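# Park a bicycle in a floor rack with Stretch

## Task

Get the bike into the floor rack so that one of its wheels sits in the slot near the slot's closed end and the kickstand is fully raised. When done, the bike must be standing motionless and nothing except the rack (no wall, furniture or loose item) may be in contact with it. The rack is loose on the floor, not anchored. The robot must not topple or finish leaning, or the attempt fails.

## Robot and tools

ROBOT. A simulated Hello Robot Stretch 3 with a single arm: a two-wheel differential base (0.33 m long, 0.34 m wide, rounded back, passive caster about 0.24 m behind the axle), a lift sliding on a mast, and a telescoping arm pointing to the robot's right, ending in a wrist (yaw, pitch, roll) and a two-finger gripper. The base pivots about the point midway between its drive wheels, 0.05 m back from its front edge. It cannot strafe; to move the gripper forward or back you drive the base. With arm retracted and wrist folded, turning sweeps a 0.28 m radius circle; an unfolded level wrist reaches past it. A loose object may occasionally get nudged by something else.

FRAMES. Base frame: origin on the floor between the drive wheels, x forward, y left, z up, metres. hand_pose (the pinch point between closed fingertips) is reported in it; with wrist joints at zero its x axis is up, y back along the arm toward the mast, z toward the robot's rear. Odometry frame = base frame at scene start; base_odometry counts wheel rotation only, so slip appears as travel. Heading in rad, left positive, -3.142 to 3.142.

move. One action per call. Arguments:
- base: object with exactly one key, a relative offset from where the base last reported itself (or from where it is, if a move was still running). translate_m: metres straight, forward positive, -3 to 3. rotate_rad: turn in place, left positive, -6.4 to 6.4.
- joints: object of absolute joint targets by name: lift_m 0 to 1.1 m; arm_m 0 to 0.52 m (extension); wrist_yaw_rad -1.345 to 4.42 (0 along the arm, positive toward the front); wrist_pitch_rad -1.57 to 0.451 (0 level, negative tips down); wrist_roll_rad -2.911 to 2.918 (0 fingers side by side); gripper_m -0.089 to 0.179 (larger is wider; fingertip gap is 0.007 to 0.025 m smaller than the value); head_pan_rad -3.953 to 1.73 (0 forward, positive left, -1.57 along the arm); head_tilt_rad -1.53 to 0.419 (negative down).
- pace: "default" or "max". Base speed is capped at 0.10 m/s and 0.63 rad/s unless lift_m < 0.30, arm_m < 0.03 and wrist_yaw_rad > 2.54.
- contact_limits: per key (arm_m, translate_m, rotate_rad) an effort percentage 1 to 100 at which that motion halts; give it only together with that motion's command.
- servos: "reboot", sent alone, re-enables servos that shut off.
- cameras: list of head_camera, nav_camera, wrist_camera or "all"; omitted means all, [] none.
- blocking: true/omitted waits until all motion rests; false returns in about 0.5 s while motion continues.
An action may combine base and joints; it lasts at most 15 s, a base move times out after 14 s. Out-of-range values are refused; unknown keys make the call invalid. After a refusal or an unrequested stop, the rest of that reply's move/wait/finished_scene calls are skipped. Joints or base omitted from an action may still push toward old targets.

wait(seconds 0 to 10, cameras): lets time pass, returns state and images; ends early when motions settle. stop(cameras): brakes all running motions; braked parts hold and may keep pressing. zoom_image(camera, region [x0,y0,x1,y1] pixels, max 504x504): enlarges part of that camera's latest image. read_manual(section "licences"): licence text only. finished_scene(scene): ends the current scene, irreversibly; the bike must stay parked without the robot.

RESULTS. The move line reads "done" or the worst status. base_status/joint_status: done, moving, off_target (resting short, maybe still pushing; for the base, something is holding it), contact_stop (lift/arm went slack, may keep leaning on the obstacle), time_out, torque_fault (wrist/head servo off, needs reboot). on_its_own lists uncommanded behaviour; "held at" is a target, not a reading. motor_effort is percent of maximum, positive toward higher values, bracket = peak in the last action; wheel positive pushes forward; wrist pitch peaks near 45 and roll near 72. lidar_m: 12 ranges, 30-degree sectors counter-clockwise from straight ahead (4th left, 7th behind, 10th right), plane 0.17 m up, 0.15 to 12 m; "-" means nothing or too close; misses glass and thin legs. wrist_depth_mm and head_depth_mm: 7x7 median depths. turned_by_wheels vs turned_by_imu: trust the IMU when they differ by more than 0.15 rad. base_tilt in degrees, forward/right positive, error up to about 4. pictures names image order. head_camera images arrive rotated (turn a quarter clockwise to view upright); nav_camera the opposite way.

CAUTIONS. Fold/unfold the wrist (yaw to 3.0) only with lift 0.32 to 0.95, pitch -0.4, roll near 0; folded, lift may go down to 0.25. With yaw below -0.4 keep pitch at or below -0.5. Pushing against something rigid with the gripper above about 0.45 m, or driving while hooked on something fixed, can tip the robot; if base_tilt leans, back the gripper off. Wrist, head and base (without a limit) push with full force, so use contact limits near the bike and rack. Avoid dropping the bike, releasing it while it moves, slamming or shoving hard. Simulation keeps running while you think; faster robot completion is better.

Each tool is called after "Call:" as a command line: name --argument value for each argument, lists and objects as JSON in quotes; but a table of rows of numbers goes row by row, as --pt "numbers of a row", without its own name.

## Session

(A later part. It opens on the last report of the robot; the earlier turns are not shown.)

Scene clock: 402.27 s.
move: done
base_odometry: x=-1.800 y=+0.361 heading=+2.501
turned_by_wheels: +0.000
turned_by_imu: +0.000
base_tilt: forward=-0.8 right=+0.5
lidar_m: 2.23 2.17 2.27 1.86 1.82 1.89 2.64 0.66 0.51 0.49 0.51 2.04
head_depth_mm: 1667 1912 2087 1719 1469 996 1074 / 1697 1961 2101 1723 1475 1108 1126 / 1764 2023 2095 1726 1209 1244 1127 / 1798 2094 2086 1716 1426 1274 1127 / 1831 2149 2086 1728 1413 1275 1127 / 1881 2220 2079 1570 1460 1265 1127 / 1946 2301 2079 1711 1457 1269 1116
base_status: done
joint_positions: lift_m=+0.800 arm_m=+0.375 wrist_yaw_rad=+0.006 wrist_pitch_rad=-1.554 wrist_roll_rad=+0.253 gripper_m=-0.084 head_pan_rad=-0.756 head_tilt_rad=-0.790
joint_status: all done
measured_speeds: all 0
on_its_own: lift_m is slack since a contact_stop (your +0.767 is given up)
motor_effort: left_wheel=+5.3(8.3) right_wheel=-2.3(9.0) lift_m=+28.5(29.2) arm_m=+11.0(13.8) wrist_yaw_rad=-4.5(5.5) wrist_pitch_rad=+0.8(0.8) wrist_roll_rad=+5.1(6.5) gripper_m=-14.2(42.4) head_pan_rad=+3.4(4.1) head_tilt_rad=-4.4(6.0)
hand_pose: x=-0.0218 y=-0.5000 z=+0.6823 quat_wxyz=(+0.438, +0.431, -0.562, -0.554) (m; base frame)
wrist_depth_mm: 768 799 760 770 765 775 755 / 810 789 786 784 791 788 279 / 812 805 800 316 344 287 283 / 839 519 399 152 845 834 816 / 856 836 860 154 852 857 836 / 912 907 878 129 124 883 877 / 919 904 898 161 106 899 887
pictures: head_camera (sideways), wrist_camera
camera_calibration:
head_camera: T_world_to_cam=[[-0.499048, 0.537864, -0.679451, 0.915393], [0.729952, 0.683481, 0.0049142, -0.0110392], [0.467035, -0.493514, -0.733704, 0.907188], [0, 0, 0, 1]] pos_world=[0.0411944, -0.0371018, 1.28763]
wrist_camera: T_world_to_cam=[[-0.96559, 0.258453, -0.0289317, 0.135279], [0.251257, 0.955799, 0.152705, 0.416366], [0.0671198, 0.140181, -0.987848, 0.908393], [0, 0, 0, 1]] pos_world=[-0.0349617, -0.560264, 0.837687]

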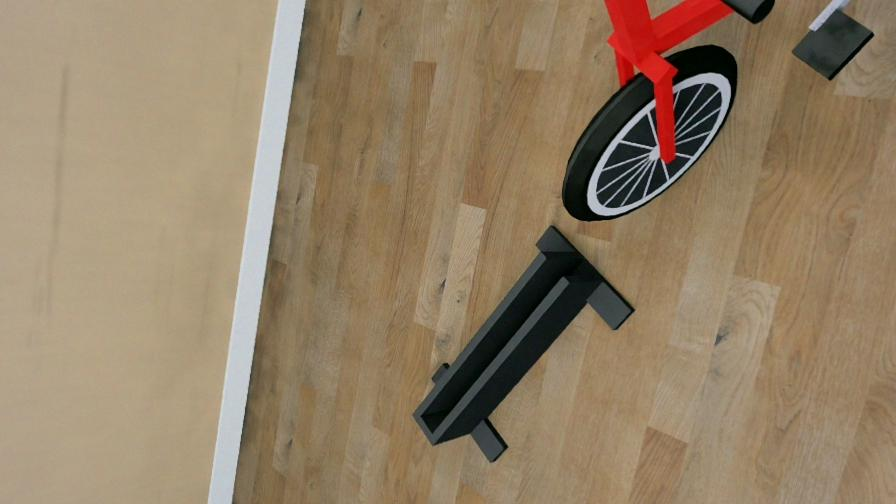

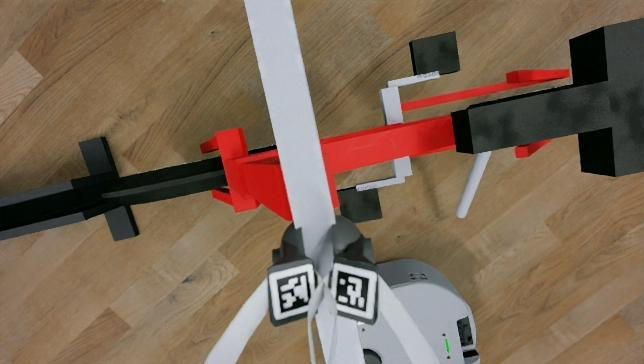

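Call:
move --base '{"translate_m": 0.08}' --joints '{"arm_m": 0.38}' --cameras '["wrist_camera", "head_camera"]'

Call:
zoom_image --camera "wrist_camera" --region '[0, 80, 300, 260]'

Call:
zoom_image --camera "head_camera" --region '[400, 30, 760, 430]'

Scene clock: 414.10 s.
move: done
base_odometry: x=-1.864 y=+0.408 heading=+2.501
turned_by_wheels: +0.000
turned_by_imu: +0.000
base_tilt: forward=-0.9 right=+0.5
lidar_m: 2.17 2.10 2.20 1.89 1.86 1.92 2.69 0.67 0.51 0.50 0.52 1.99
head_depth_mm: 1625 1878 2042 1737 1473 1010 1074 / 1678 1927 2084 1725 1462 1123 1128 / 1715 1961 2087 1725 1223 1249 1129 / 1763 2042 2093 1722 1374 1275 1129 / 1798 2093 2084 1719 1435 1267 1123 / 1860 2174 2073 1681 1465 1274 1121 / 1896 2231 2087 1716 1457 1264 1120
base_status: done
joint_positions: lift_m=+0.800 arm_m=+0.380 wrist_yaw_rad=+0.006 wrist_pitch_rad=-1.554 wrist_roll_rad=+0.255 gripper_m=-0.084 head_pan_rad=-0.756 head_tilt_rad=-0.790
joint_status: all done
measured_speeds: all 0
on_its_own: lift_m is slack since a contact_stop (your +0.767 is given up)
motor_effort: left_wheel=+6.0(8.3) right_wheel=-4.2(8.9) lift_m=+28.4(29.8) arm_m=+10.4(13.4) wrist_yaw_rad=-4.9(5.7) wrist_pitch_rad=+0.7(0.8) wrist_roll_rad=+5.1(5.4) gripper_m=-15.8(17.1) head_pan_rad=+2.2(3.7) head_tilt_rad=-4.7(6.9)
hand_pose: x=-0.0218 y=-0.5050 z=+0.6824 quat_wxyz=(+0.438, +0.431, -0.562, -0.554) (m; base frame)
wrist_depth_mm: 790 777 759 768 775 762 768 / 809 792 771 807 783 797 280 / 823 817 794 314 344 285 284 / 846 683 401 152 839 839 825 / 879 855 854 154 833 858 845 / 876 890 885 128 124 873 875 / 930 913 902 162 107 910 892
pictures: head_camera (sideways), wrist_camera
camera_calibration:
head_camera: T_world_to_cam=[[-0.499063, 0.537849, -0.679451, 0.915393], [0.729932, 0.683502, 0.00491421, -0.0110391], [0.467049, -0.493501, -0.733704, 0.907188], [0, 0, 0, 1]] pos_world=[0.0411955, -0.0371008, 1.28763]
wrist_camera: T_world_to_cam=[[-0.965263, 0.259667, -0.0289762, 0.137233], [0.252458, 0.955497, 0.15261, 0.421093], [0.0673143, 0.139993, -0.987862, 0.909093], [0, 0, 0, 1]] pos_world=[-0.0350378, -0.565255, 0.837772]

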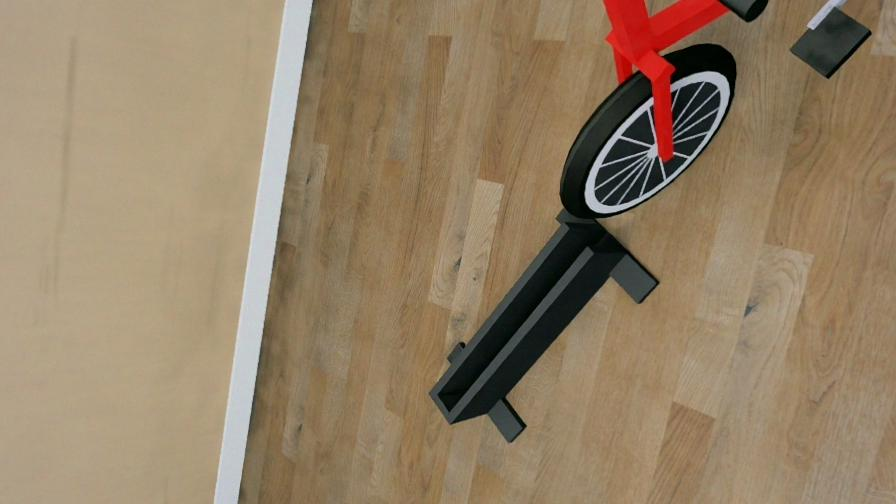

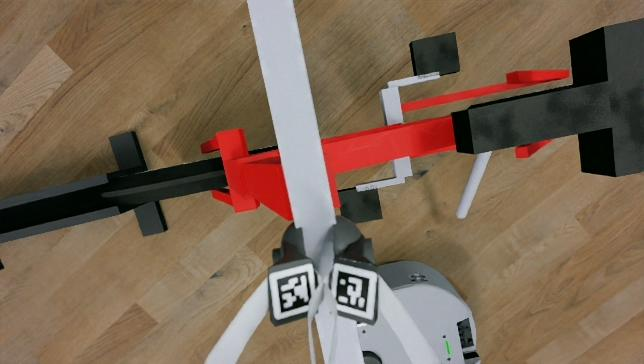

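Scaled by 1.680.

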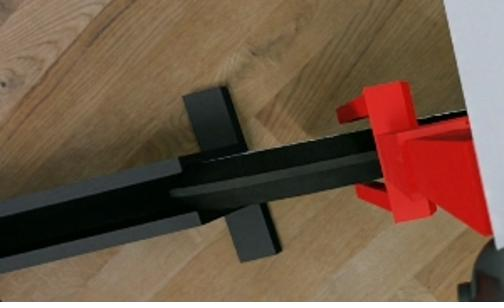

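Scaled by 1.260 from the camera's 896x504 image, which has a finer 1280x720 frame.

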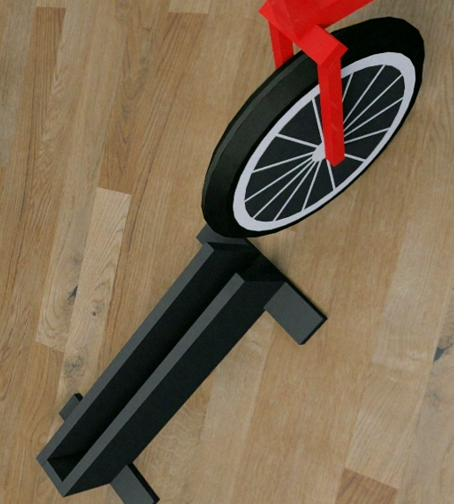

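Call:
move --base '{"translate_m": 0.05}' --cameras '["wrist_camera","head_camera"]'

Call:
zoom_image --camera "wrist_camera" --region '[0, 80, 300, 260]'

Scene clock: 441.83 s.
move: done
base_odometry: x=-1.904 y=+0.438 heading=+2.502
turned_by_wheels: +0.000
turned_by_imu: -0.001
base_tilt: forward=-0.8 right=+0.5
lidar_m: 2.12 2.05 2.15 1.92 1.89 1.95 2.73 0.67 0.51 0.50 0.52 1.97
head_depth_mm: 1610 1848 2022 1717 1460 1012 1074 / 1658 1900 2083 1733 1470 1117 1123 / 1703 1943 2083 1719 1234 1252 1128 / 1733 2016 2081 1715 1370 1270 1130 / 1784 2088 2077 1717 1428 1278 1125 / 1835 2140 2085 1712 1456 1271 1125 / 1877 2215 2077 1712 1459 1272 1121
base_status: done
joint_positions: lift_m=+0.800 arm_m=+0.380 wrist_yaw_rad=+0.006 wrist_pitch_rad=-1.554 wrist_roll_rad=+0.255 gripper_m=-0.084 head_pan_rad=-0.756 head_tilt_rad=-0.790
joint_status: not commanded
measured_speeds: all 0
on_its_own: lift_m is slack since a contact_stop (your +0.767 is given up)
motor_effort: left_wheel=+4.1(7.8) right_wheel=+0.0(9.2) lift_m=+28.5(29.5) arm_m=+7.6(9.8) wrist_yaw_rad=-4.9(5.6) wrist_pitch_rad=+0.7(0.8) wrist_roll_rad=+4.9(5.1) gripper_m=-14.6(16.2) head_pan_rad=+3.1(3.8) head_tilt_rad=-3.7(5.6)
hand_pose: x=-0.0218 y=-0.5050 z=+0.6824 quat_wxyz=(+0.438, +0.430, -0.562, -0.554) (m; base frame)
wrist_depth_mm: 792 802 772 757 749 769 764 / 794 791 797 788 778 784 278 / 819 820 818 314 343 283 283 / 840 688 374 155 844 822 849 / 860 887 869 154 859 841 854 / 882 884 887 129 124 882 885 / 908 900 921 162 107 881 885
pictures: head_camera (sideways), wrist_camera
camera_calibration:
head_camera: T_world_to_cam=[[-0.499068, 0.537845, -0.679451, 0.915393], [0.729926, 0.683509, 0.00491421, -0.0110391], [0.467054, -0.493496, -0.733704, 0.907188], [0, 0, 0, 1]] pos_world=[0.0411959, -0.0371005, 1.28763]
wrist_camera: T_world_to_cam=[[-0.965175, 0.259997, -0.0289699, 0.137395], [0.252783, 0.955405, 0.152652, 0.421006], [0.067367, 0.140013, -0.987855, 0.909147], [0, 0, 0, 1]] pos_world=[-0.0350592, -0.565246, 0.837819]

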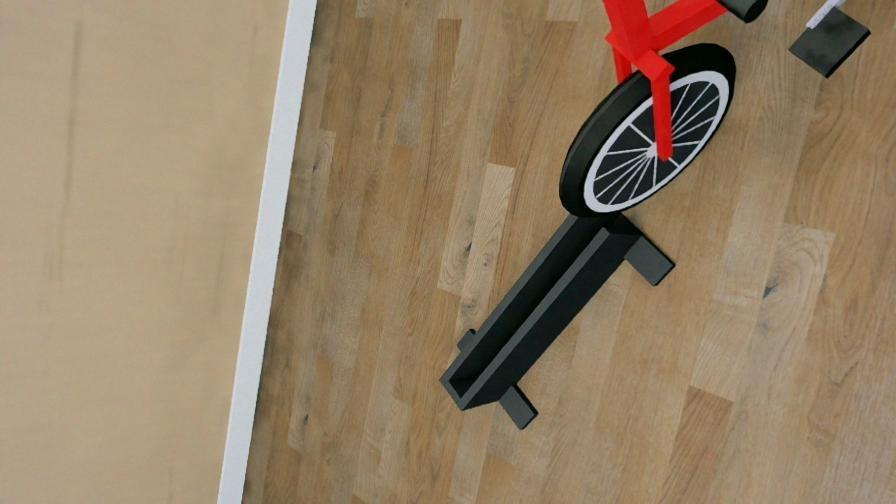

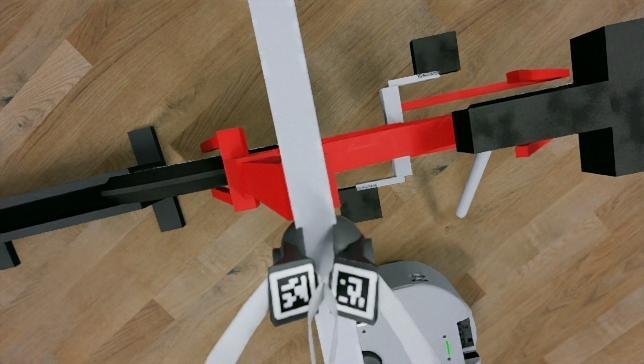

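Scaled by 1.680.

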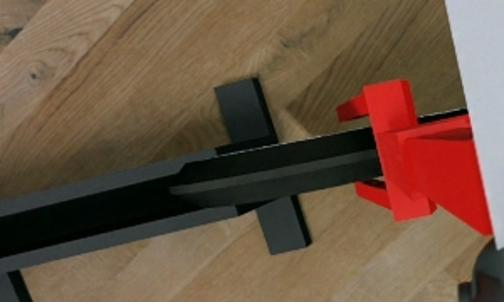

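Call:
move --base '{"translate_m": 0.05}' --joints '{"wrist_roll_rad": 0.2}' --cameras '["wrist_camera","head_camera"]'

Call:
zoom_image --camera "wrist_camera" --region '[0, 80, 300, 260]'

Call:
zoom_image --camera "head_camera" --region '[400, 20, 760, 430]'

Scene clock: 467.27 s.
move: done
base_odometry: x=-1.944 y=+0.468 heading=+2.502
turned_by_wheels: +0.000
turned_by_imu: -0.001
base_tilt: forward=-0.8 right=+0.5
lidar_m: 2.07 2.01 2.11 1.94 1.91 1.98 2.77 0.67 0.52 0.50 0.52 1.96
head_depth_mm: 1580 1820 2036 1723 1468 1016 1073 / 1635 1871 2060 1731 1464 1128 1128 / 1668 1933 2083 1730 1225 1249 1128 / 1720 1980 2096 1725 1355 1270 1128 / 1753 2058 2097 1720 1423 1268 1118 / 1799 2116 2070 1720 1456 1279 1128 / 1841 2183 2076 1711 1461 1272 1125
base_status: done
joint_positions: lift_m=+0.800 arm_m=+0.380 wrist_yaw_rad=+0.005 wrist_pitch_rad=-1.553 wrist_roll_rad=+0.198 gripper_m=-0.084 head_pan_rad=-0.756 head_tilt_rad=-0.790
joint_status: all done
measured_speeds: all 0
on_its_own: lift_m is slack since a contact_stop (your +0.767 is given up)
motor_effort: left_wheel=+2.9(7.6) right_wheel=+1.3(11.0) lift_m=+28.5(29.1) arm_m=+5.5(7.3) wrist_yaw_rad=-3.9(5.6) wrist_pitch_rad=+0.5(0.8) wrist_roll_rad=+0.3(3.2) gripper_m=-16.0(16.5) head_pan_rad=+3.0(4.2) head_tilt_rad=-4.6(6.2)
hand_pose: x=-0.0217 y=-0.5053 z=+0.6824 quat_wxyz=(+0.454, +0.446, -0.550, -0.541) (m; base frame)
wrist_depth_mm: 774 771 769 786 794 779 755 / 784 808 794 793 769 788 278 / 808 819 809 149 350 284 285 / 838 525 431 158 842 847 830 / 860 881 874 154 856 860 837 / 876 883 866 129 866 872 885 / 912 934 895 162 108 899 896
pictures: head_camera (sideways), wrist_camera
camera_calibration:
head_camera: T_world_to_cam=[[-0.499069, 0.537844, -0.679451, 0.915393], [0.729924, 0.68351, 0.00491421, -0.0110391], [0.467055, -0.493495, -0.733704, 0.907188], [0, 0, 0, 1]] pos_world=[0.041196, -0.0371004, 1.28763]
wrist_camera: T_world_to_cam=[[-0.978313, 0.205183, -0.0283534, 0.109095], [0.1987, 0.968311, 0.151301, 0.427584], [0.0584994, 0.142386, -0.988081, 0.910328], [0, 0, 0, 1]] pos_world=[-0.0314857, -0.566037, 0.837877]

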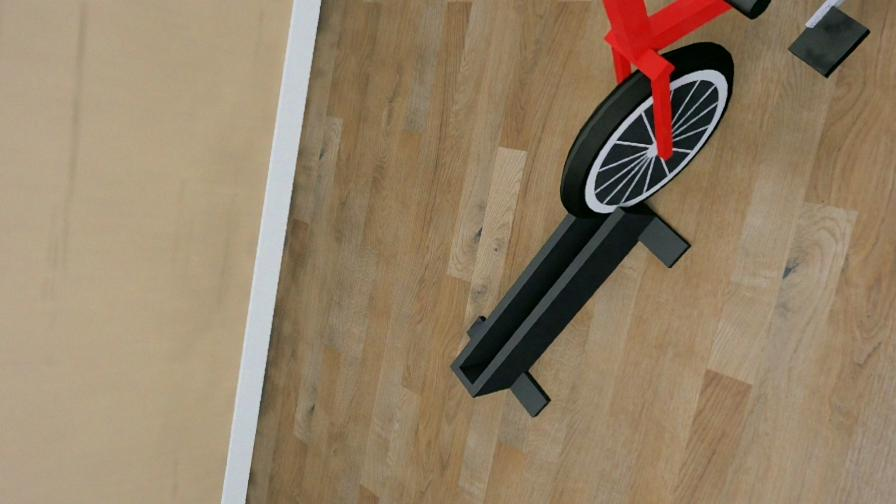

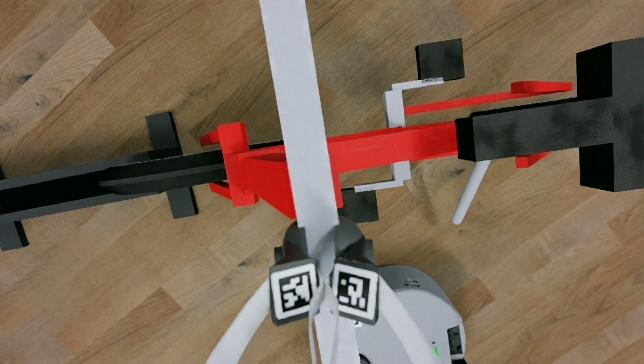

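Scaled by 1.680.

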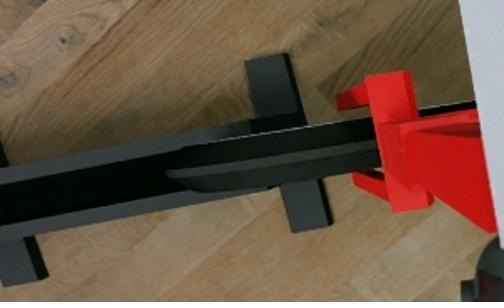

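Scaled by 1.229 from the camera's 896x504 image, which has a finer 1280x720 frame.

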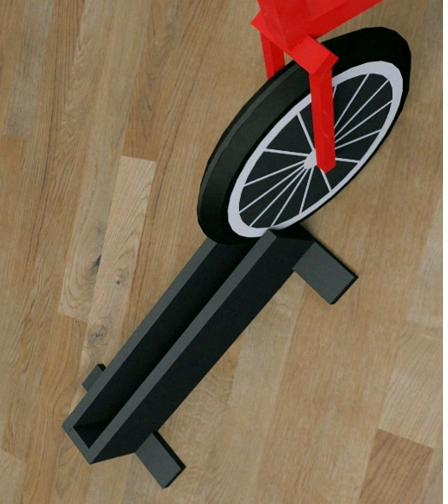

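Call:
move --base '{"translate_m": 0.04}' --joints '{"wrist_roll_rad": 0.13}' --cameras '["wrist_camera","head_camera"]'

Call:
zoom_image --camera "wrist_camera" --region '[0, 80, 300, 260]'

Call:
zoom_image --camera "head_camera" --region '[400, 20, 760, 430]'

Scene clock: 485.93 s.
move: done
base_odometry: x=-1.976 y=+0.492 heading=+2.502
turned_by_wheels: +0.000
turned_by_imu: -0.001
base_tilt: forward=-0.8 right=+0.5
lidar_m: 2.03 1.98 2.07 1.97 1.93 1.99 2.79 0.68 0.52 0.50 0.52 1.93
head_depth_mm: 1573 1802 2007 1734 1472 1019 1072 / 1609 1853 2023 1725 1455 1135 1128 / 1661 1899 2078 1723 1206 1255 1127 / 1706 1961 2109 1728 1361 1271 1129 / 1743 2032 2065 1721 1423 1277 1127 / 1777 2106 2075 1717 1464 1271 1126 / 1837 2180 2087 1713 1474 1274 1122
base_status: done
joint_positions: lift_m=+0.800 arm_m=+0.380 wrist_yaw_rad=+0.004 wrist_pitch_rad=-1.553 wrist_roll_rad=+0.130 gripper_m=-0.084 head_pan_rad=-0.756 head_tilt_rad=-0.790
joint_status: all done
measured_speeds: all 0
on_its_own: lift_m is slack since a contact_stop (your +0.767 is given up)
motor_effort: left_wheel=+4.9(6.5) right_wheel=+1.1(10.9) lift_m=+29.0(29.1) arm_m=+3.0(4.1) wrist_yaw_rad=-3.7(4.8) wrist_pitch_rad=+0.4(0.6) wrist_roll_rad=-0.3(1.3) gripper_m=-14.6(16.1) head_pan_rad=+3.0(3.8) head_tilt_rad=-4.1(6.4)
hand_pose: x=-0.0217 y=-0.5054 z=+0.6824 quat_wxyz=(+0.472, +0.463, -0.535, -0.526) (m; base frame)
wrist_depth_mm: 789 783 785 752 774 768 767 / 800 795 789 792 789 765 314 / 817 827 493 148 612 286 287 / 853 819 467 152 829 823 293 / 870 844 865 153 860 863 868 / 873 872 896 129 852 869 879 / 917 919 914 162 108 906 900
pictures: head_camera (sideways), wrist_camera
camera_calibration:
head_camera: T_world_to_cam=[[-0.49907, 0.537843, -0.679451, 0.915393], [0.729923, 0.683512, 0.0049142, -0.0110391], [0.467056, -0.493494, -0.733704, 0.907188], [0, 0, 0, 1]] pos_world=[0.041196, -0.0371003, 1.28763]
wrist_camera: T_world_to_cam=[[-0.989833, 0.139595, -0.0272705, 0.0749917], [0.13397, 0.979429, 0.150899, 0.432147], [0.0477742, 0.145712, -0.988173, 0.911844], [0, 0, 0, 1]] pos_world=[-0.0272281, -0.566592, 0.837894]

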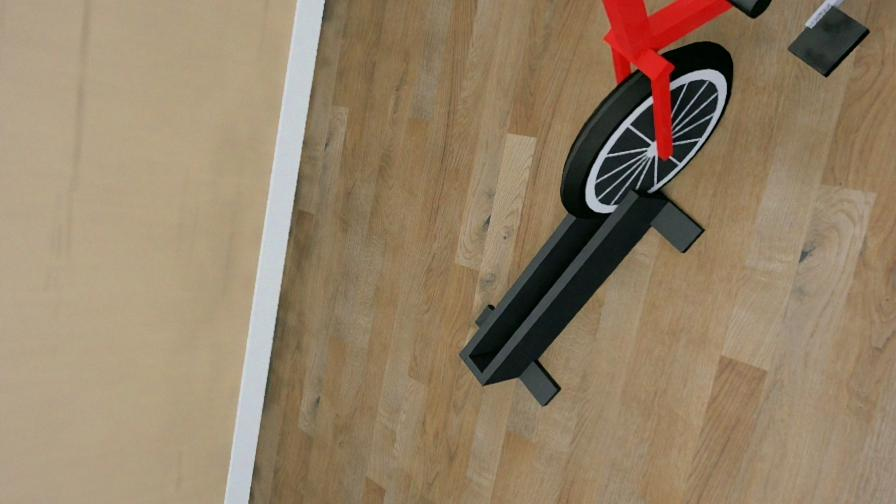

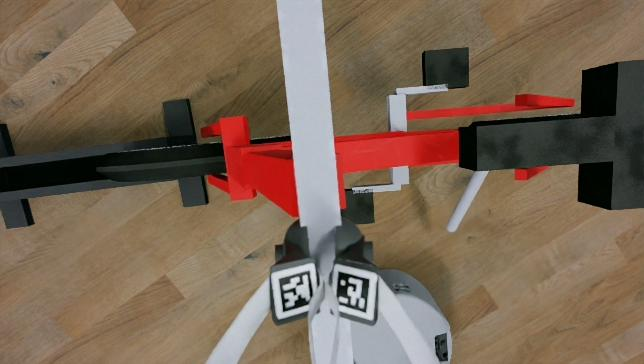

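Scaled by 1.680.

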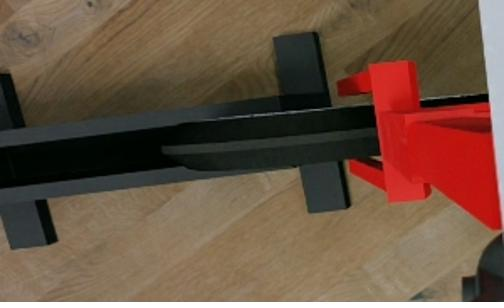

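Scaled by 1.229 from the camera's 896x504 image, which has a finer 1280x720 frame.

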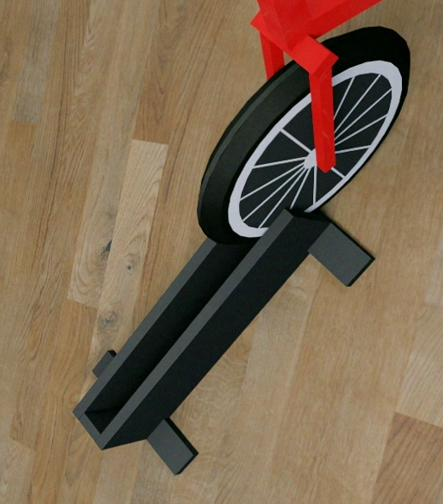

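Call:
move --base '{"translate_m": 0.06}' --cameras '["wrist_camera","head_camera"]'

Call:
zoom_image --camera "wrist_camera" --region '[0, 80, 300, 260]'

Call:
zoom_image --camera "head_camera" --region '[400, 20, 760, 430]'

Scene clock: 494.27 s.
move: done
base_odometry: x=-2.024 y=+0.528 heading=+2.502
turned_by_wheels: +0.000
turned_by_imu: -0.001
base_tilt: forward=-0.8 right=+0.6
lidar_m: 1.99 1.93 2.02 1.99 1.96 2.03 2.83 0.68 0.52 0.51 0.52 1.89
head_depth_mm: 1557 1780 1993 1721 1469 1019 1074 / 1587 1846 2025 1719 1468 1135 1128 / 1627 1870 2072 1727 1205 1231 1120 / 1662 1960 2068 1716 1348 1275 1126 / 1724 1986 2078 1731 1421 1280 1127 / 1767 2058 2082 1719 1462 1274 1124 / 1801 2126 2050 1717 1454 1272 1120
base_status: done
joint_positions: lift_m=+0.800 arm_m=+0.380 wrist_yaw_rad=+0.004 wrist_pitch_rad=-1.552 wrist_roll_rad=+0.130 gripper_m=-0.084 head_pan_rad=-0.756 head_tilt_rad=-0.790
joint_status: not commanded
measured_speeds: all 0
on_its_own: lift_m is slack since a contact_stop (your +0.767 is given up)
motor_effort: left_wheel=+5.0(7.8) right_wheel=+1.5(10.8) lift_m=+28.9(28.9) arm_m=-0.4(1.3) wrist_yaw_rad=-3.3(4.1) wrist_pitch_rad=+0.3(0.6) wrist_roll_rad=-0.3(0.9) gripper_m=-15.4(16.3) head_pan_rad=+2.6(4.1) head_tilt_rad=-3.7(6.0)
hand_pose: x=-0.0217 y=-0.5055 z=+0.6824 quat_wxyz=(+0.472, +0.463, -0.535, -0.526) (m; base frame)
wrist_depth_mm: 776 785 786 758 774 782 771 / 819 778 797 816 785 777 312 / 810 808 491 312 615 289 286 / 837 842 467 151 833 838 293 / 863 858 848 152 852 820 861 / 888 879 867 129 856 858 878 / 936 927 926 162 107 894 903
pictures: head_camera (sideways), wrist_camera
camera_calibration:
head_camera: T_world_to_cam=[[-0.499071, 0.537842, -0.679451, 0.915393], [0.729922, 0.683512, 0.0049142, -0.0110391], [0.467056, -0.493494, -0.733704, 0.907188], [0, 0, 0, 1]] pos_world=[0.0411961, -0.0371003, 1.28763]
wrist_camera: T_world_to_cam=[[-0.989811, 0.139737, -0.0273456, 0.0751406], [0.134126, 0.979489, 0.150372, 0.432676], [0.0477973, 0.145172, -0.988251, 0.911635], [0, 0, 0, 1]] pos_world=[-0.0272317, -0.566646, 0.837917]

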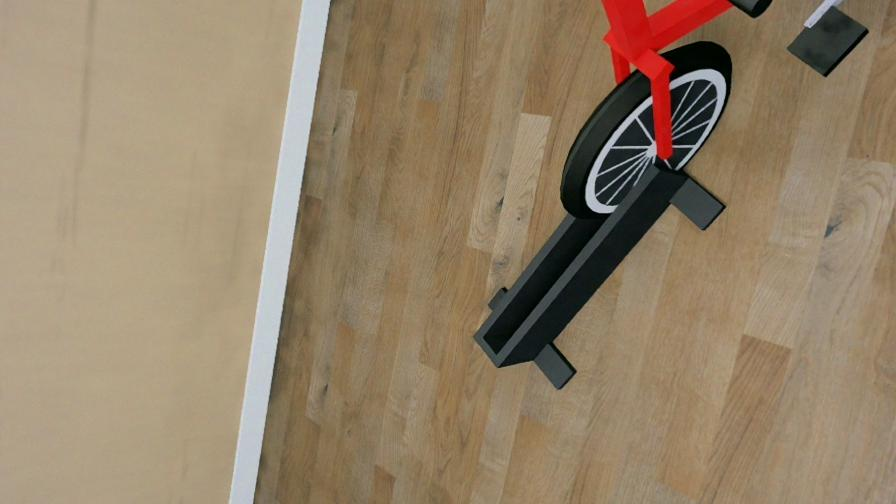

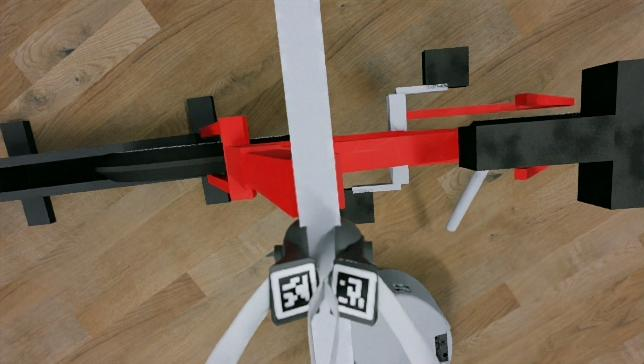

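Scaled by 1.680.

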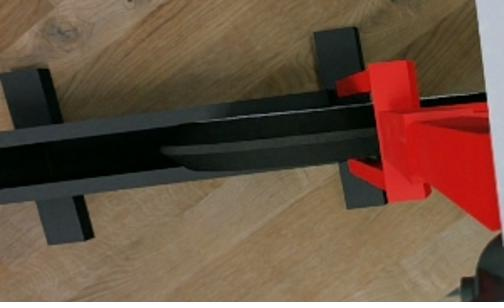

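Scaled by 1.229 from the camera's 896x504 image, which has a finer 1280x720 frame.

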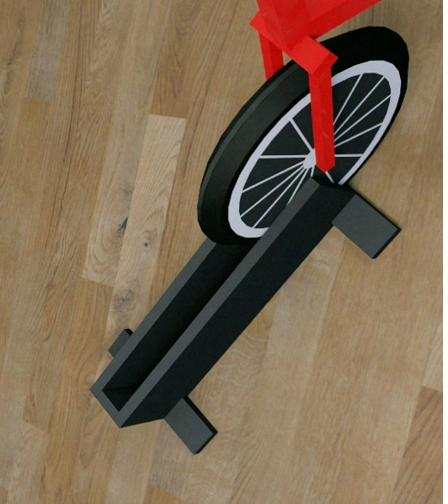

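Call:
move --base '{"translate_m": 0.07}' --joints '{"wrist_roll_rad": 0.1}' --cameras '["wrist_camera","head_camera"]'

Call:
zoom_image --camera "wrist_camera" --region '[0, 80, 300, 260]'

Call:
zoom_image --camera "head_camera" --region '[400, 20, 760, 430]'

Scene clock: 504.50 s.
move: done
base_odometry: x=-2.080 y=+0.570 heading=+2.502
turned_by_wheels: +0.000
turned_by_imu: -0.001
base_tilt: forward=-0.8 right=+0.5
lidar_m: 1.92 1.86 1.95 2.02 1.99 2.06 2.88 0.68 0.52 0.51 0.52 1.87
head_depth_mm: 1514 1752 1985 1725 1467 1022 1074 / 1558 1791 2012 1718 1469 1139 1124 / 1601 1861 2034 1709 1203 1225 1125 / 1635 1896 2082 1727 1344 1281 1124 / 1684 1963 2082 1717 1421 1274 1124 / 1723 2009 2070 1714 1453 1276 1127 / 1775 2077 2094 1715 1459 1268 1123
base_status: done
joint_positions: lift_m=+0.800 arm_m=+0.380 wrist_yaw_rad=+0.003 wrist_pitch_rad=-1.553 wrist_roll_rad=+0.101 gripper_m=-0.084 head_pan_rad=-0.756 head_tilt_rad=-0.790
joint_status: all done
measured_speeds: all 0
on_its_own: lift_m is slack since a contact_stop (your +0.767 is given up)
motor_effort: left_wheel=+3.5(8.1) right_wheel=-1.0(11.5) lift_m=+28.2(29.4) arm_m=-4.4(4.4) wrist_yaw_rad=-2.4(3.8) wrist_pitch_rad=+0.6(1.0) wrist_roll_rad=-0.7(1.3) gripper_m=-14.4(16.0) head_pan_rad=+3.5(4.0) head_tilt_rad=-4.2(5.9)
hand_pose: x=-0.0217 y=-0.5053 z=+0.6824 quat_wxyz=(+0.479, +0.471, -0.528, -0.520) (m; base frame)
wrist_depth_mm: 779 773 797 765 763 771 791 / 813 815 796 786 789 796 793 / 838 811 493 147 598 307 286 / 853 853 434 151 863 714 294 / 883 852 857 153 847 837 840 / 905 887 861 128 862 874 893 / 912 912 920 162 118 911 907
pictures: head_camera (sideways), wrist_camera
camera_calibration:
head_camera: T_world_to_cam=[[-0.499072, 0.537842, -0.679451, 0.915393], [0.729921, 0.683513, 0.00491421, -0.0110391], [0.467057, -0.493493, -0.733704, 0.907188], [0, 0, 0, 1]] pos_world=[0.0411961, -0.0371003, 1.28763]
wrist_camera: T_world_to_cam=[[-0.99335, 0.11199, -0.0267369, 0.060624], [0.106725, 0.982733, 0.151148, 0.432982], [0.0432022, 0.147289, -0.98815, 0.91252], [0, 0, 0, 1]] pos_world=[-0.0254119, -0.5667, 0.837883]

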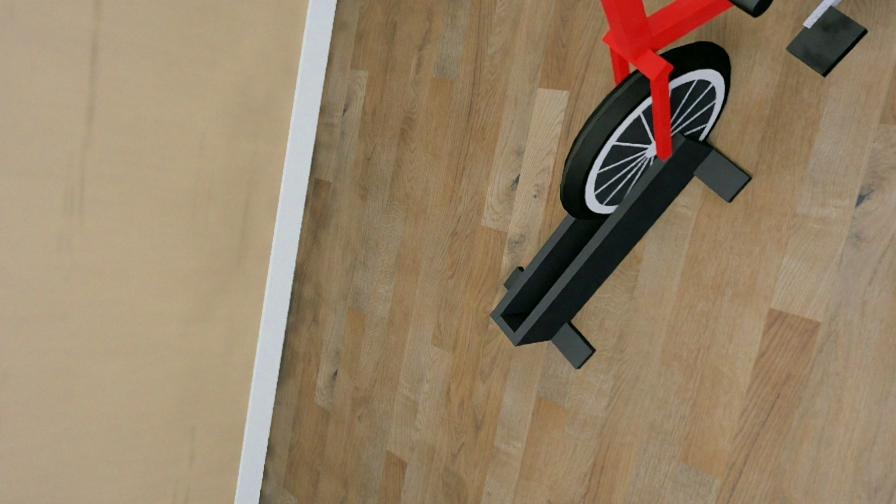

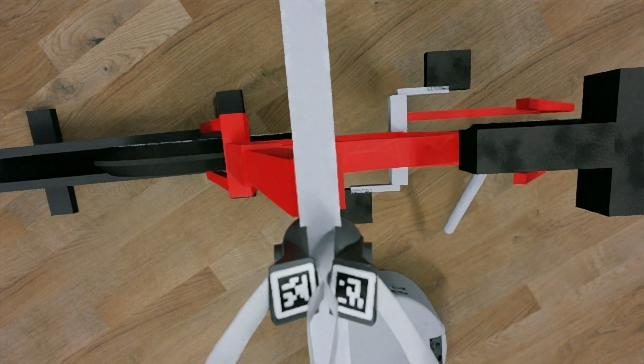

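Scaled by 1.680.

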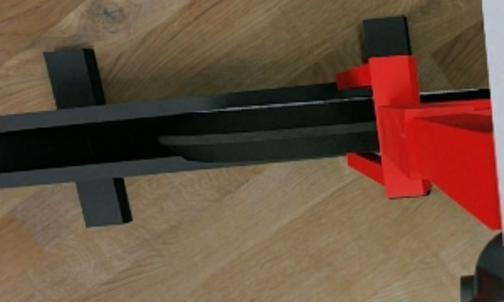

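Scaled by 1.229 from the camera's 896x504 image, which has a finer 1280x720 frame.

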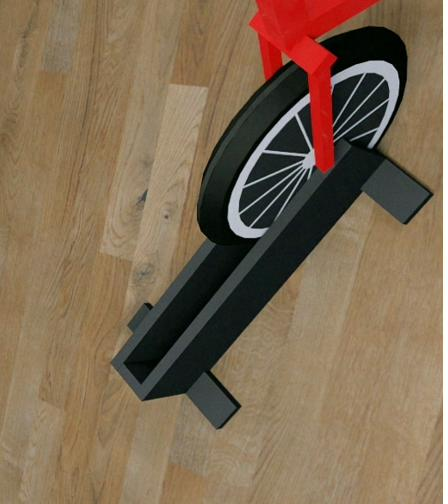

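Call:
move --base '{"translate_m": 0.1}' --cameras '["wrist_camera","head_camera"]'

Call:
zoom_image --camera "wrist_camera" --region '[0, 80, 300, 260]'

Call:
zoom_image --camera "head_camera" --region '[400, 20, 760, 430]'

Scene clock: 519.40 s.
move: done
base_odometry: x=-2.161 y=+0.629 heading=+2.502
turned_by_wheels: +0.000
turned_by_imu: +0.000
base_tilt: forward=-0.8 right=+0.5
lidar_m: 1.83 1.78 1.86 2.07 2.04 2.10 2.95 0.68 0.52 0.51 0.53 1.81
head_depth_mm: 1472 1699 1930 1718 1468 1025 1072 / 1517 1729 1957 1731 1463 1113 1129 / 1548 1790 2006 1721 1201 1227 1127 / 1599 1852 2028 1721 1350 1274 1126 / 1636 1912 2091 1720 1406 1279 1127 / 1673 1974 2066 1718 1464 1275 1128 / 1731 2027 2069 1714 1459 1272 1123
base_status: done
joint_positions: lift_m=+0.800 arm_m=+0.380 wrist_yaw_rad=+0.003 wrist_pitch_rad=-1.554 wrist_roll_rad=+0.101 gripper_m=-0.084 head_pan_rad=-0.756 head_tilt_rad=-0.790
joint_status: not commanded
measured_speeds: all 0
on_its_own: lift_m is slack since a contact_stop (your +0.767 is given up)
motor_effort: left_wheel=+5.4(7.4) right_wheel=-3.6(12.2) lift_m=+28.3(29.3) arm_m=-6.5(7.3) wrist_yaw_rad=-2.8(2.9) wrist_pitch_rad=+0.7(0.9) wrist_roll_rad=-0.5(1.1) gripper_m=-14.6(16.6) head_pan_rad=+3.3(3.8) head_tilt_rad=-4.2(6.3)
hand_pose: x=-0.0217 y=-0.5051 z=+0.6824 quat_wxyz=(+0.479, +0.471, -0.528, -0.520) (m; base frame)
wrist_depth_mm: 771 794 773 764 772 757 774 / 790 814 794 770 773 785 782 / 808 811 493 147 607 289 285 / 853 872 479 151 832 829 292 / 859 861 865 153 855 848 840 / 886 881 907 128 865 890 867 / 916 900 899 162 107 916 929
pictures: head_camera (sideways), wrist_camera
camera_calibration:
head_camera: T_world_to_cam=[[-0.499073, 0.53784, -0.679451, 0.915393], [0.72992, 0.683515, 0.0049142, -0.011039], [0.467058, -0.493492, -0.733704, 0.907188], [0, 0, 0, 1]] pos_world=[0.0411962, -0.0371002, 1.28763]
wrist_camera: T_world_to_cam=[[-0.993366, 0.111868, -0.0266279, 0.0604612], [0.106581, 0.982608, 0.152061, 0.432056], [0.0431756, 0.148214, -0.988012, 0.912876], [0, 0, 0, 1]] pos_world=[-0.0254028, -0.566606, 0.837844]

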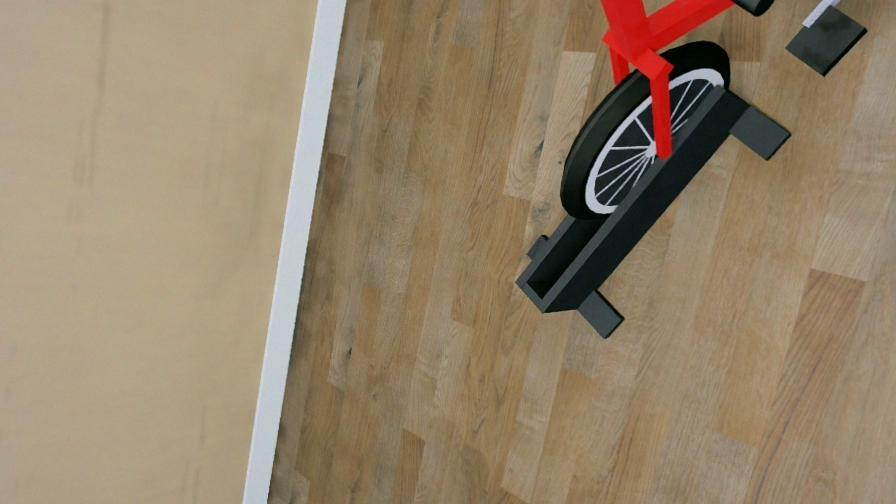

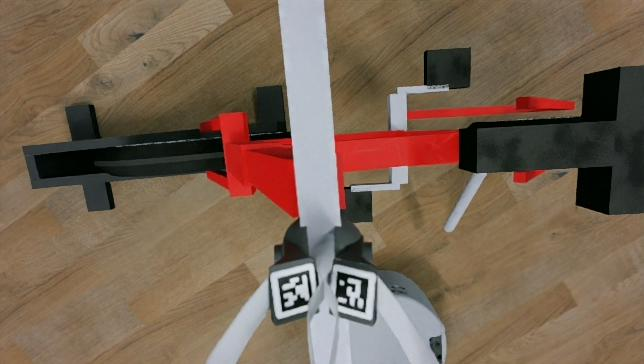

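Scaled by 1.680.

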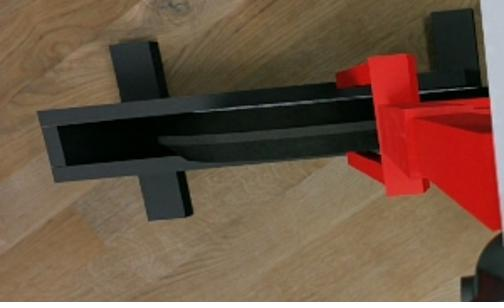

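Scaled by 1.229 from the camera's 896x504 image, which has a finer 1280x720 frame.

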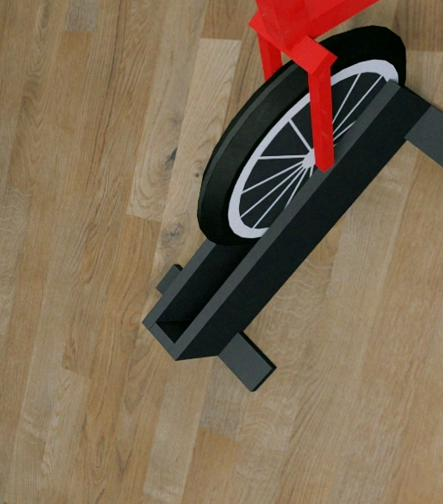

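Call:
move --base '{"translate_m": 0.15}' --cameras '["wrist_camera","head_camera"]'

Call:
zoom_image --camera "wrist_camera" --region '[0, 80, 300, 260]'

Call:
zoom_image --camera "head_camera" --region '[400, 20, 760, 430]'

Scene clock: 529.83 s.
move: done
base_odometry: x=-2.281 y=+0.719 heading=+2.502
turned_by_wheels: +0.000
turned_by_imu: +0.000
base_tilt: forward=-0.9 right=+0.5
lidar_m: 1.69 1.64 1.72 2.15 2.11 2.19 3.04 0.69 0.52 0.51 0.53 1.74
head_depth_mm: 1411 1616 1888 1721 1464 1026 1073 / 1448 1676 1911 1724 1469 1106 1123 / 1481 1715 1973 1714 1203 1232 1129 / 1528 1760 1995 1724 1458 1272 1127 / 1565 1827 2021 1713 1454 1273 1124 / 1619 1885 2077 1719 1461 1272 1124 / 1650 1949 2075 1716 1462 1271 1124
base_status: done
joint_positions: lift_m=+0.800 arm_m=+0.380 wrist_yaw_rad=+0.003 wrist_pitch_rad=-1.554 wrist_roll_rad=+0.101 gripper_m=-0.084 head_pan_rad=-0.756 head_tilt_rad=-0.790
joint_status: not commanded
measured_speeds: all 0
on_its_own: lift_m is slack since a contact_stop (your +0.767 is given up)
motor_effort: left_wheel=+5.0(7.5) right_wheel=-2.9(12.2) lift_m=+28.7(29.3) arm_m=-10.2(11.0) wrist_yaw_rad=-2.5(2.9) wrist_pitch_rad=+0.8(0.8) wrist_roll_rad=-0.3(0.9) gripper_m=-14.9(16.4) head_pan_rad=+2.7(4.0) head_tilt_rad=-4.5(5.7)
hand_pose: x=-0.0217 y=-0.5050 z=+0.6824 quat_wxyz=(+0.479, +0.471, -0.528, -0.520) (m; base frame)
wrist_depth_mm: 763 770 766 140 782 763 756 / 795 806 782 143 798 777 313 / 817 811 487 147 547 285 285 / 820 844 483 151 849 812 294 / 872 867 882 152 860 840 829 / 888 876 871 129 862 869 858 / 929 918 899 162 118 917 872
pictures: head_camera (sideways), wrist_camera
camera_calibration:
head_camera: T_world_to_cam=[[-0.499075, 0.537839, -0.679451, 0.915393], [0.729917, 0.683518, 0.0049142, -0.011039], [0.46706, -0.493491, -0.733704, 0.907188], [0, 0, 0, 1]] pos_world=[0.0411963, -0.0371001, 1.28763]
wrist_camera: T_world_to_cam=[[-0.993372, 0.111828, -0.026589, 0.0604045], [0.106532, 0.982562, 0.152388, 0.431724], [0.0431666, 0.148545, -0.987963, 0.913004], [0, 0, 0, 1]] pos_world=[-0.0253997, -0.566573, 0.837831]

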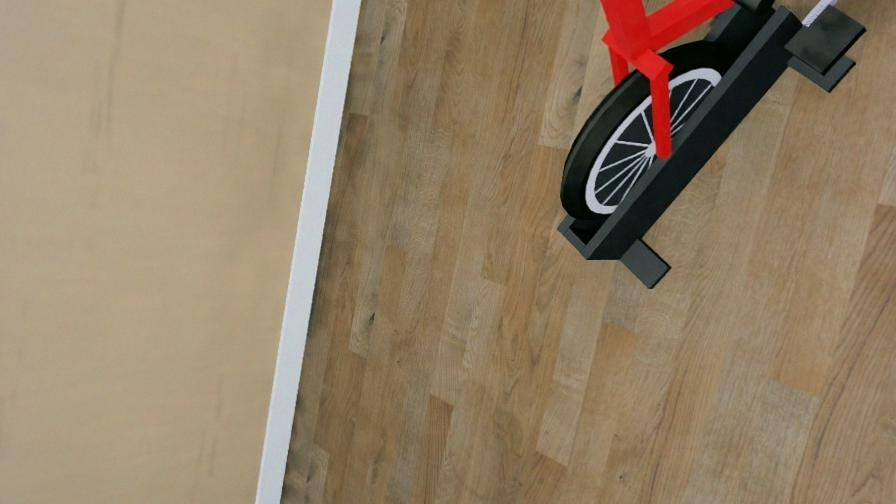

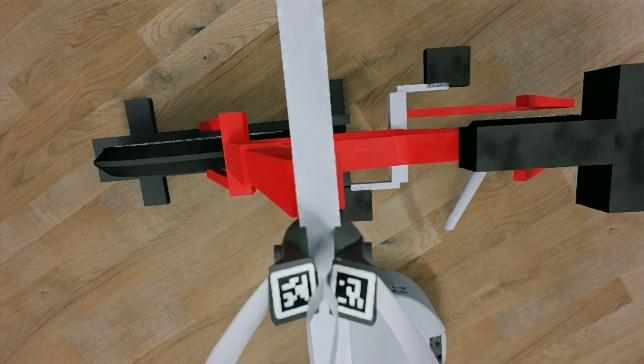

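Scaled by 1.680.

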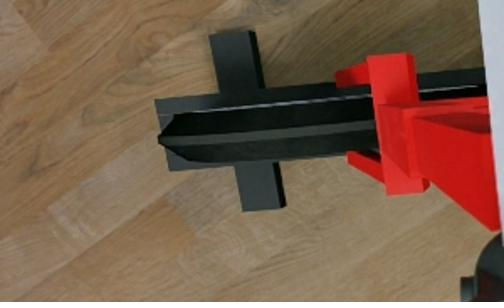

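Scaled by 1.229 from the camera's 896x504 image, which has a finer 1280x720 frame.

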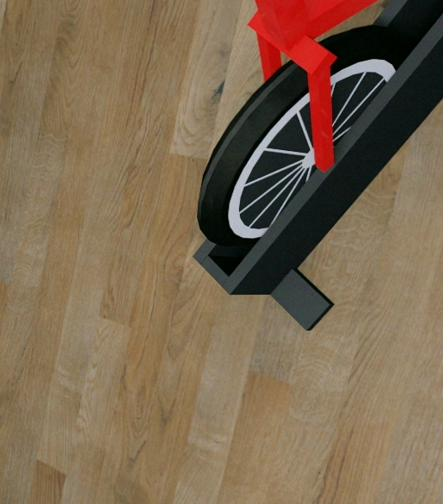

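Call:
move --base '{"translate_m": 0.03}' --contact_limits '{"translate_m": 26}' --cameras '["wrist_camera","head_camera"]'

Call:
zoom_image --camera "wrist_camera" --region '[0, 80, 300, 260]'

Call:
zoom_image --camera "head_camera" --region '[500, 20, 860, 430]'

Scene clock: 536.23 s.
move: done
base_odometry: x=-2.305 y=+0.737 heading=+2.502
turned_by_wheels: +0.000
turned_by_imu: -0.001
base_tilt: forward=-0.8 right=+0.5
lidar_m: 1.67 1.62 1.69 2.16 2.12 2.20 3.07 0.69 0.53 0.51 0.53 1.73
head_depth_mm: 1402 1618 1880 1726 1466 1026 1062 / 1443 1657 1911 1718 1469 1106 1124 / 1473 1703 1964 1721 1207 1230 1129 / 1517 1745 1974 1720 1461 1274 1128 / 1544 1807 2017 1727 1457 1272 1132 / 1590 1872 2055 1714 1462 1275 1127 / 1635 1935 2069 1727 1459 1272 1120
base_status: done
joint_positions: lift_m=+0.800 arm_m=+0.380 wrist_yaw_rad=+0.003 wrist_pitch_rad=-1.554 wrist_roll_rad=+0.101 gripper_m=-0.084 head_pan_rad=-0.756 head_tilt_rad=-0.790
joint_status: not commanded
measured_speeds: all 0
on_its_own: lift_m is slack since a contact_stop (your +0.767 is given up)
motor_effort: left_wheel=+3.2(7.9) right_wheel=-0.2(12.8) lift_m=+28.5(29.4) arm_m=-10.6(13.0) wrist_yaw_rad=-2.9(2.9) wrist_pitch_rad=+0.7(0.8) wrist_roll_rad=-0.8(0.8) gripper_m=-14.6(16.0) head_pan_rad=+3.1(3.7) head_tilt_rad=-6.1(6.1)
contact_limits: translate_m 26 (maximum 100)
hand_pose: x=-0.0217 y=-0.5050 z=+0.6824 quat_wxyz=(+0.479, +0.471, -0.528, -0.520) (m; base frame)
wrist_depth_mm: 769 770 776 139 768 793 758 / 797 806 810 143 799 788 313 / 819 818 482 147 582 286 285 / 870 845 483 150 824 836 293 / 889 873 889 151 857 855 875 / 896 899 905 129 878 889 870 / 900 907 923 162 107 916 901
pictures: head_camera (sideways), wrist_camera
camera_calibration:
head_camera: T_world_to_cam=[[-0.499076, 0.537837, -0.679451, 0.915394], [0.729916, 0.68352, 0.00491421, -0.011039], [0.467061, -0.493489, -0.733704, 0.907188], [0, 0, 0, 1]] pos_world=[0.0411964, -0.0371, 1.28763]
wrist_camera: T_world_to_cam=[[-0.993372, 0.111822, -0.0265994, 0.0604096], [0.106529, 0.982577, 0.152299, 0.431801], [0.0431663, 0.148456, -0.987976, 0.912967], [0, 0, 0, 1]] pos_world=[-0.0253995, -0.566568, 0.837834]

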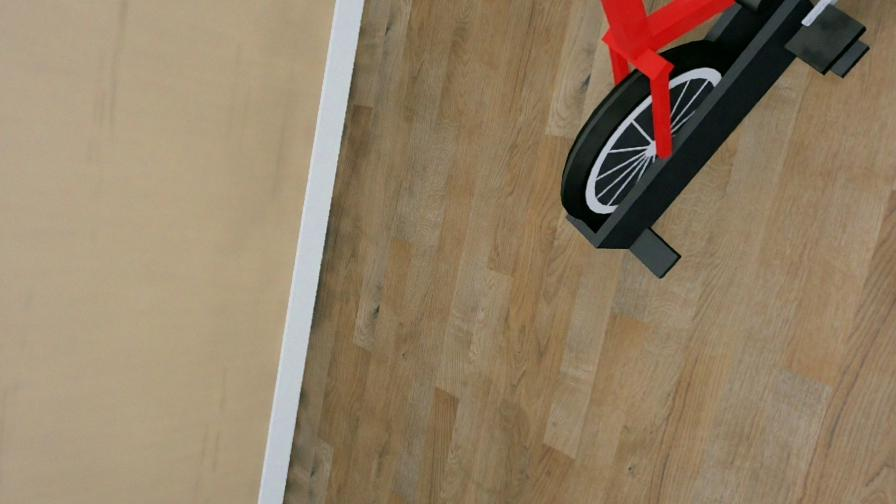

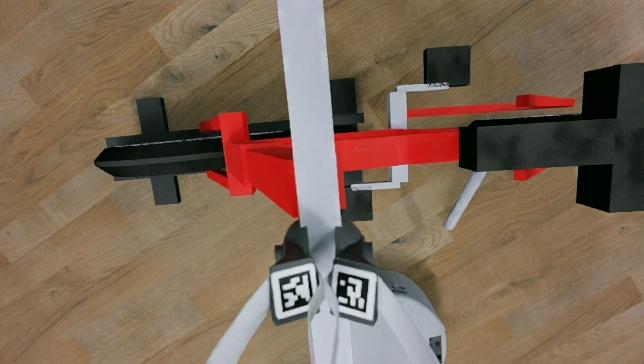

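Scaled by 1.680.

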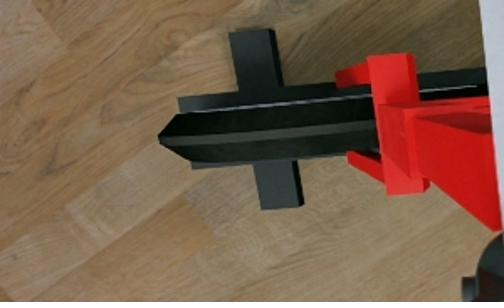

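Scaled by 1.229 from the camera's 896x504 image, which has a finer 1280x720 frame.

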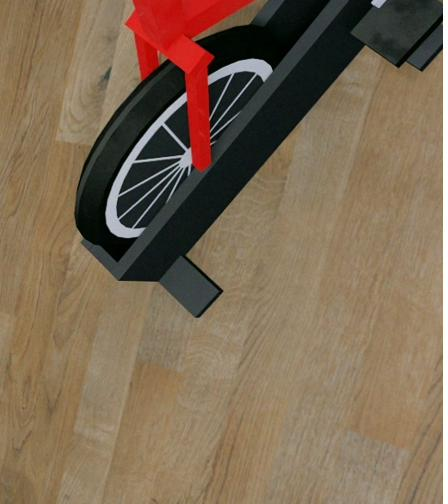

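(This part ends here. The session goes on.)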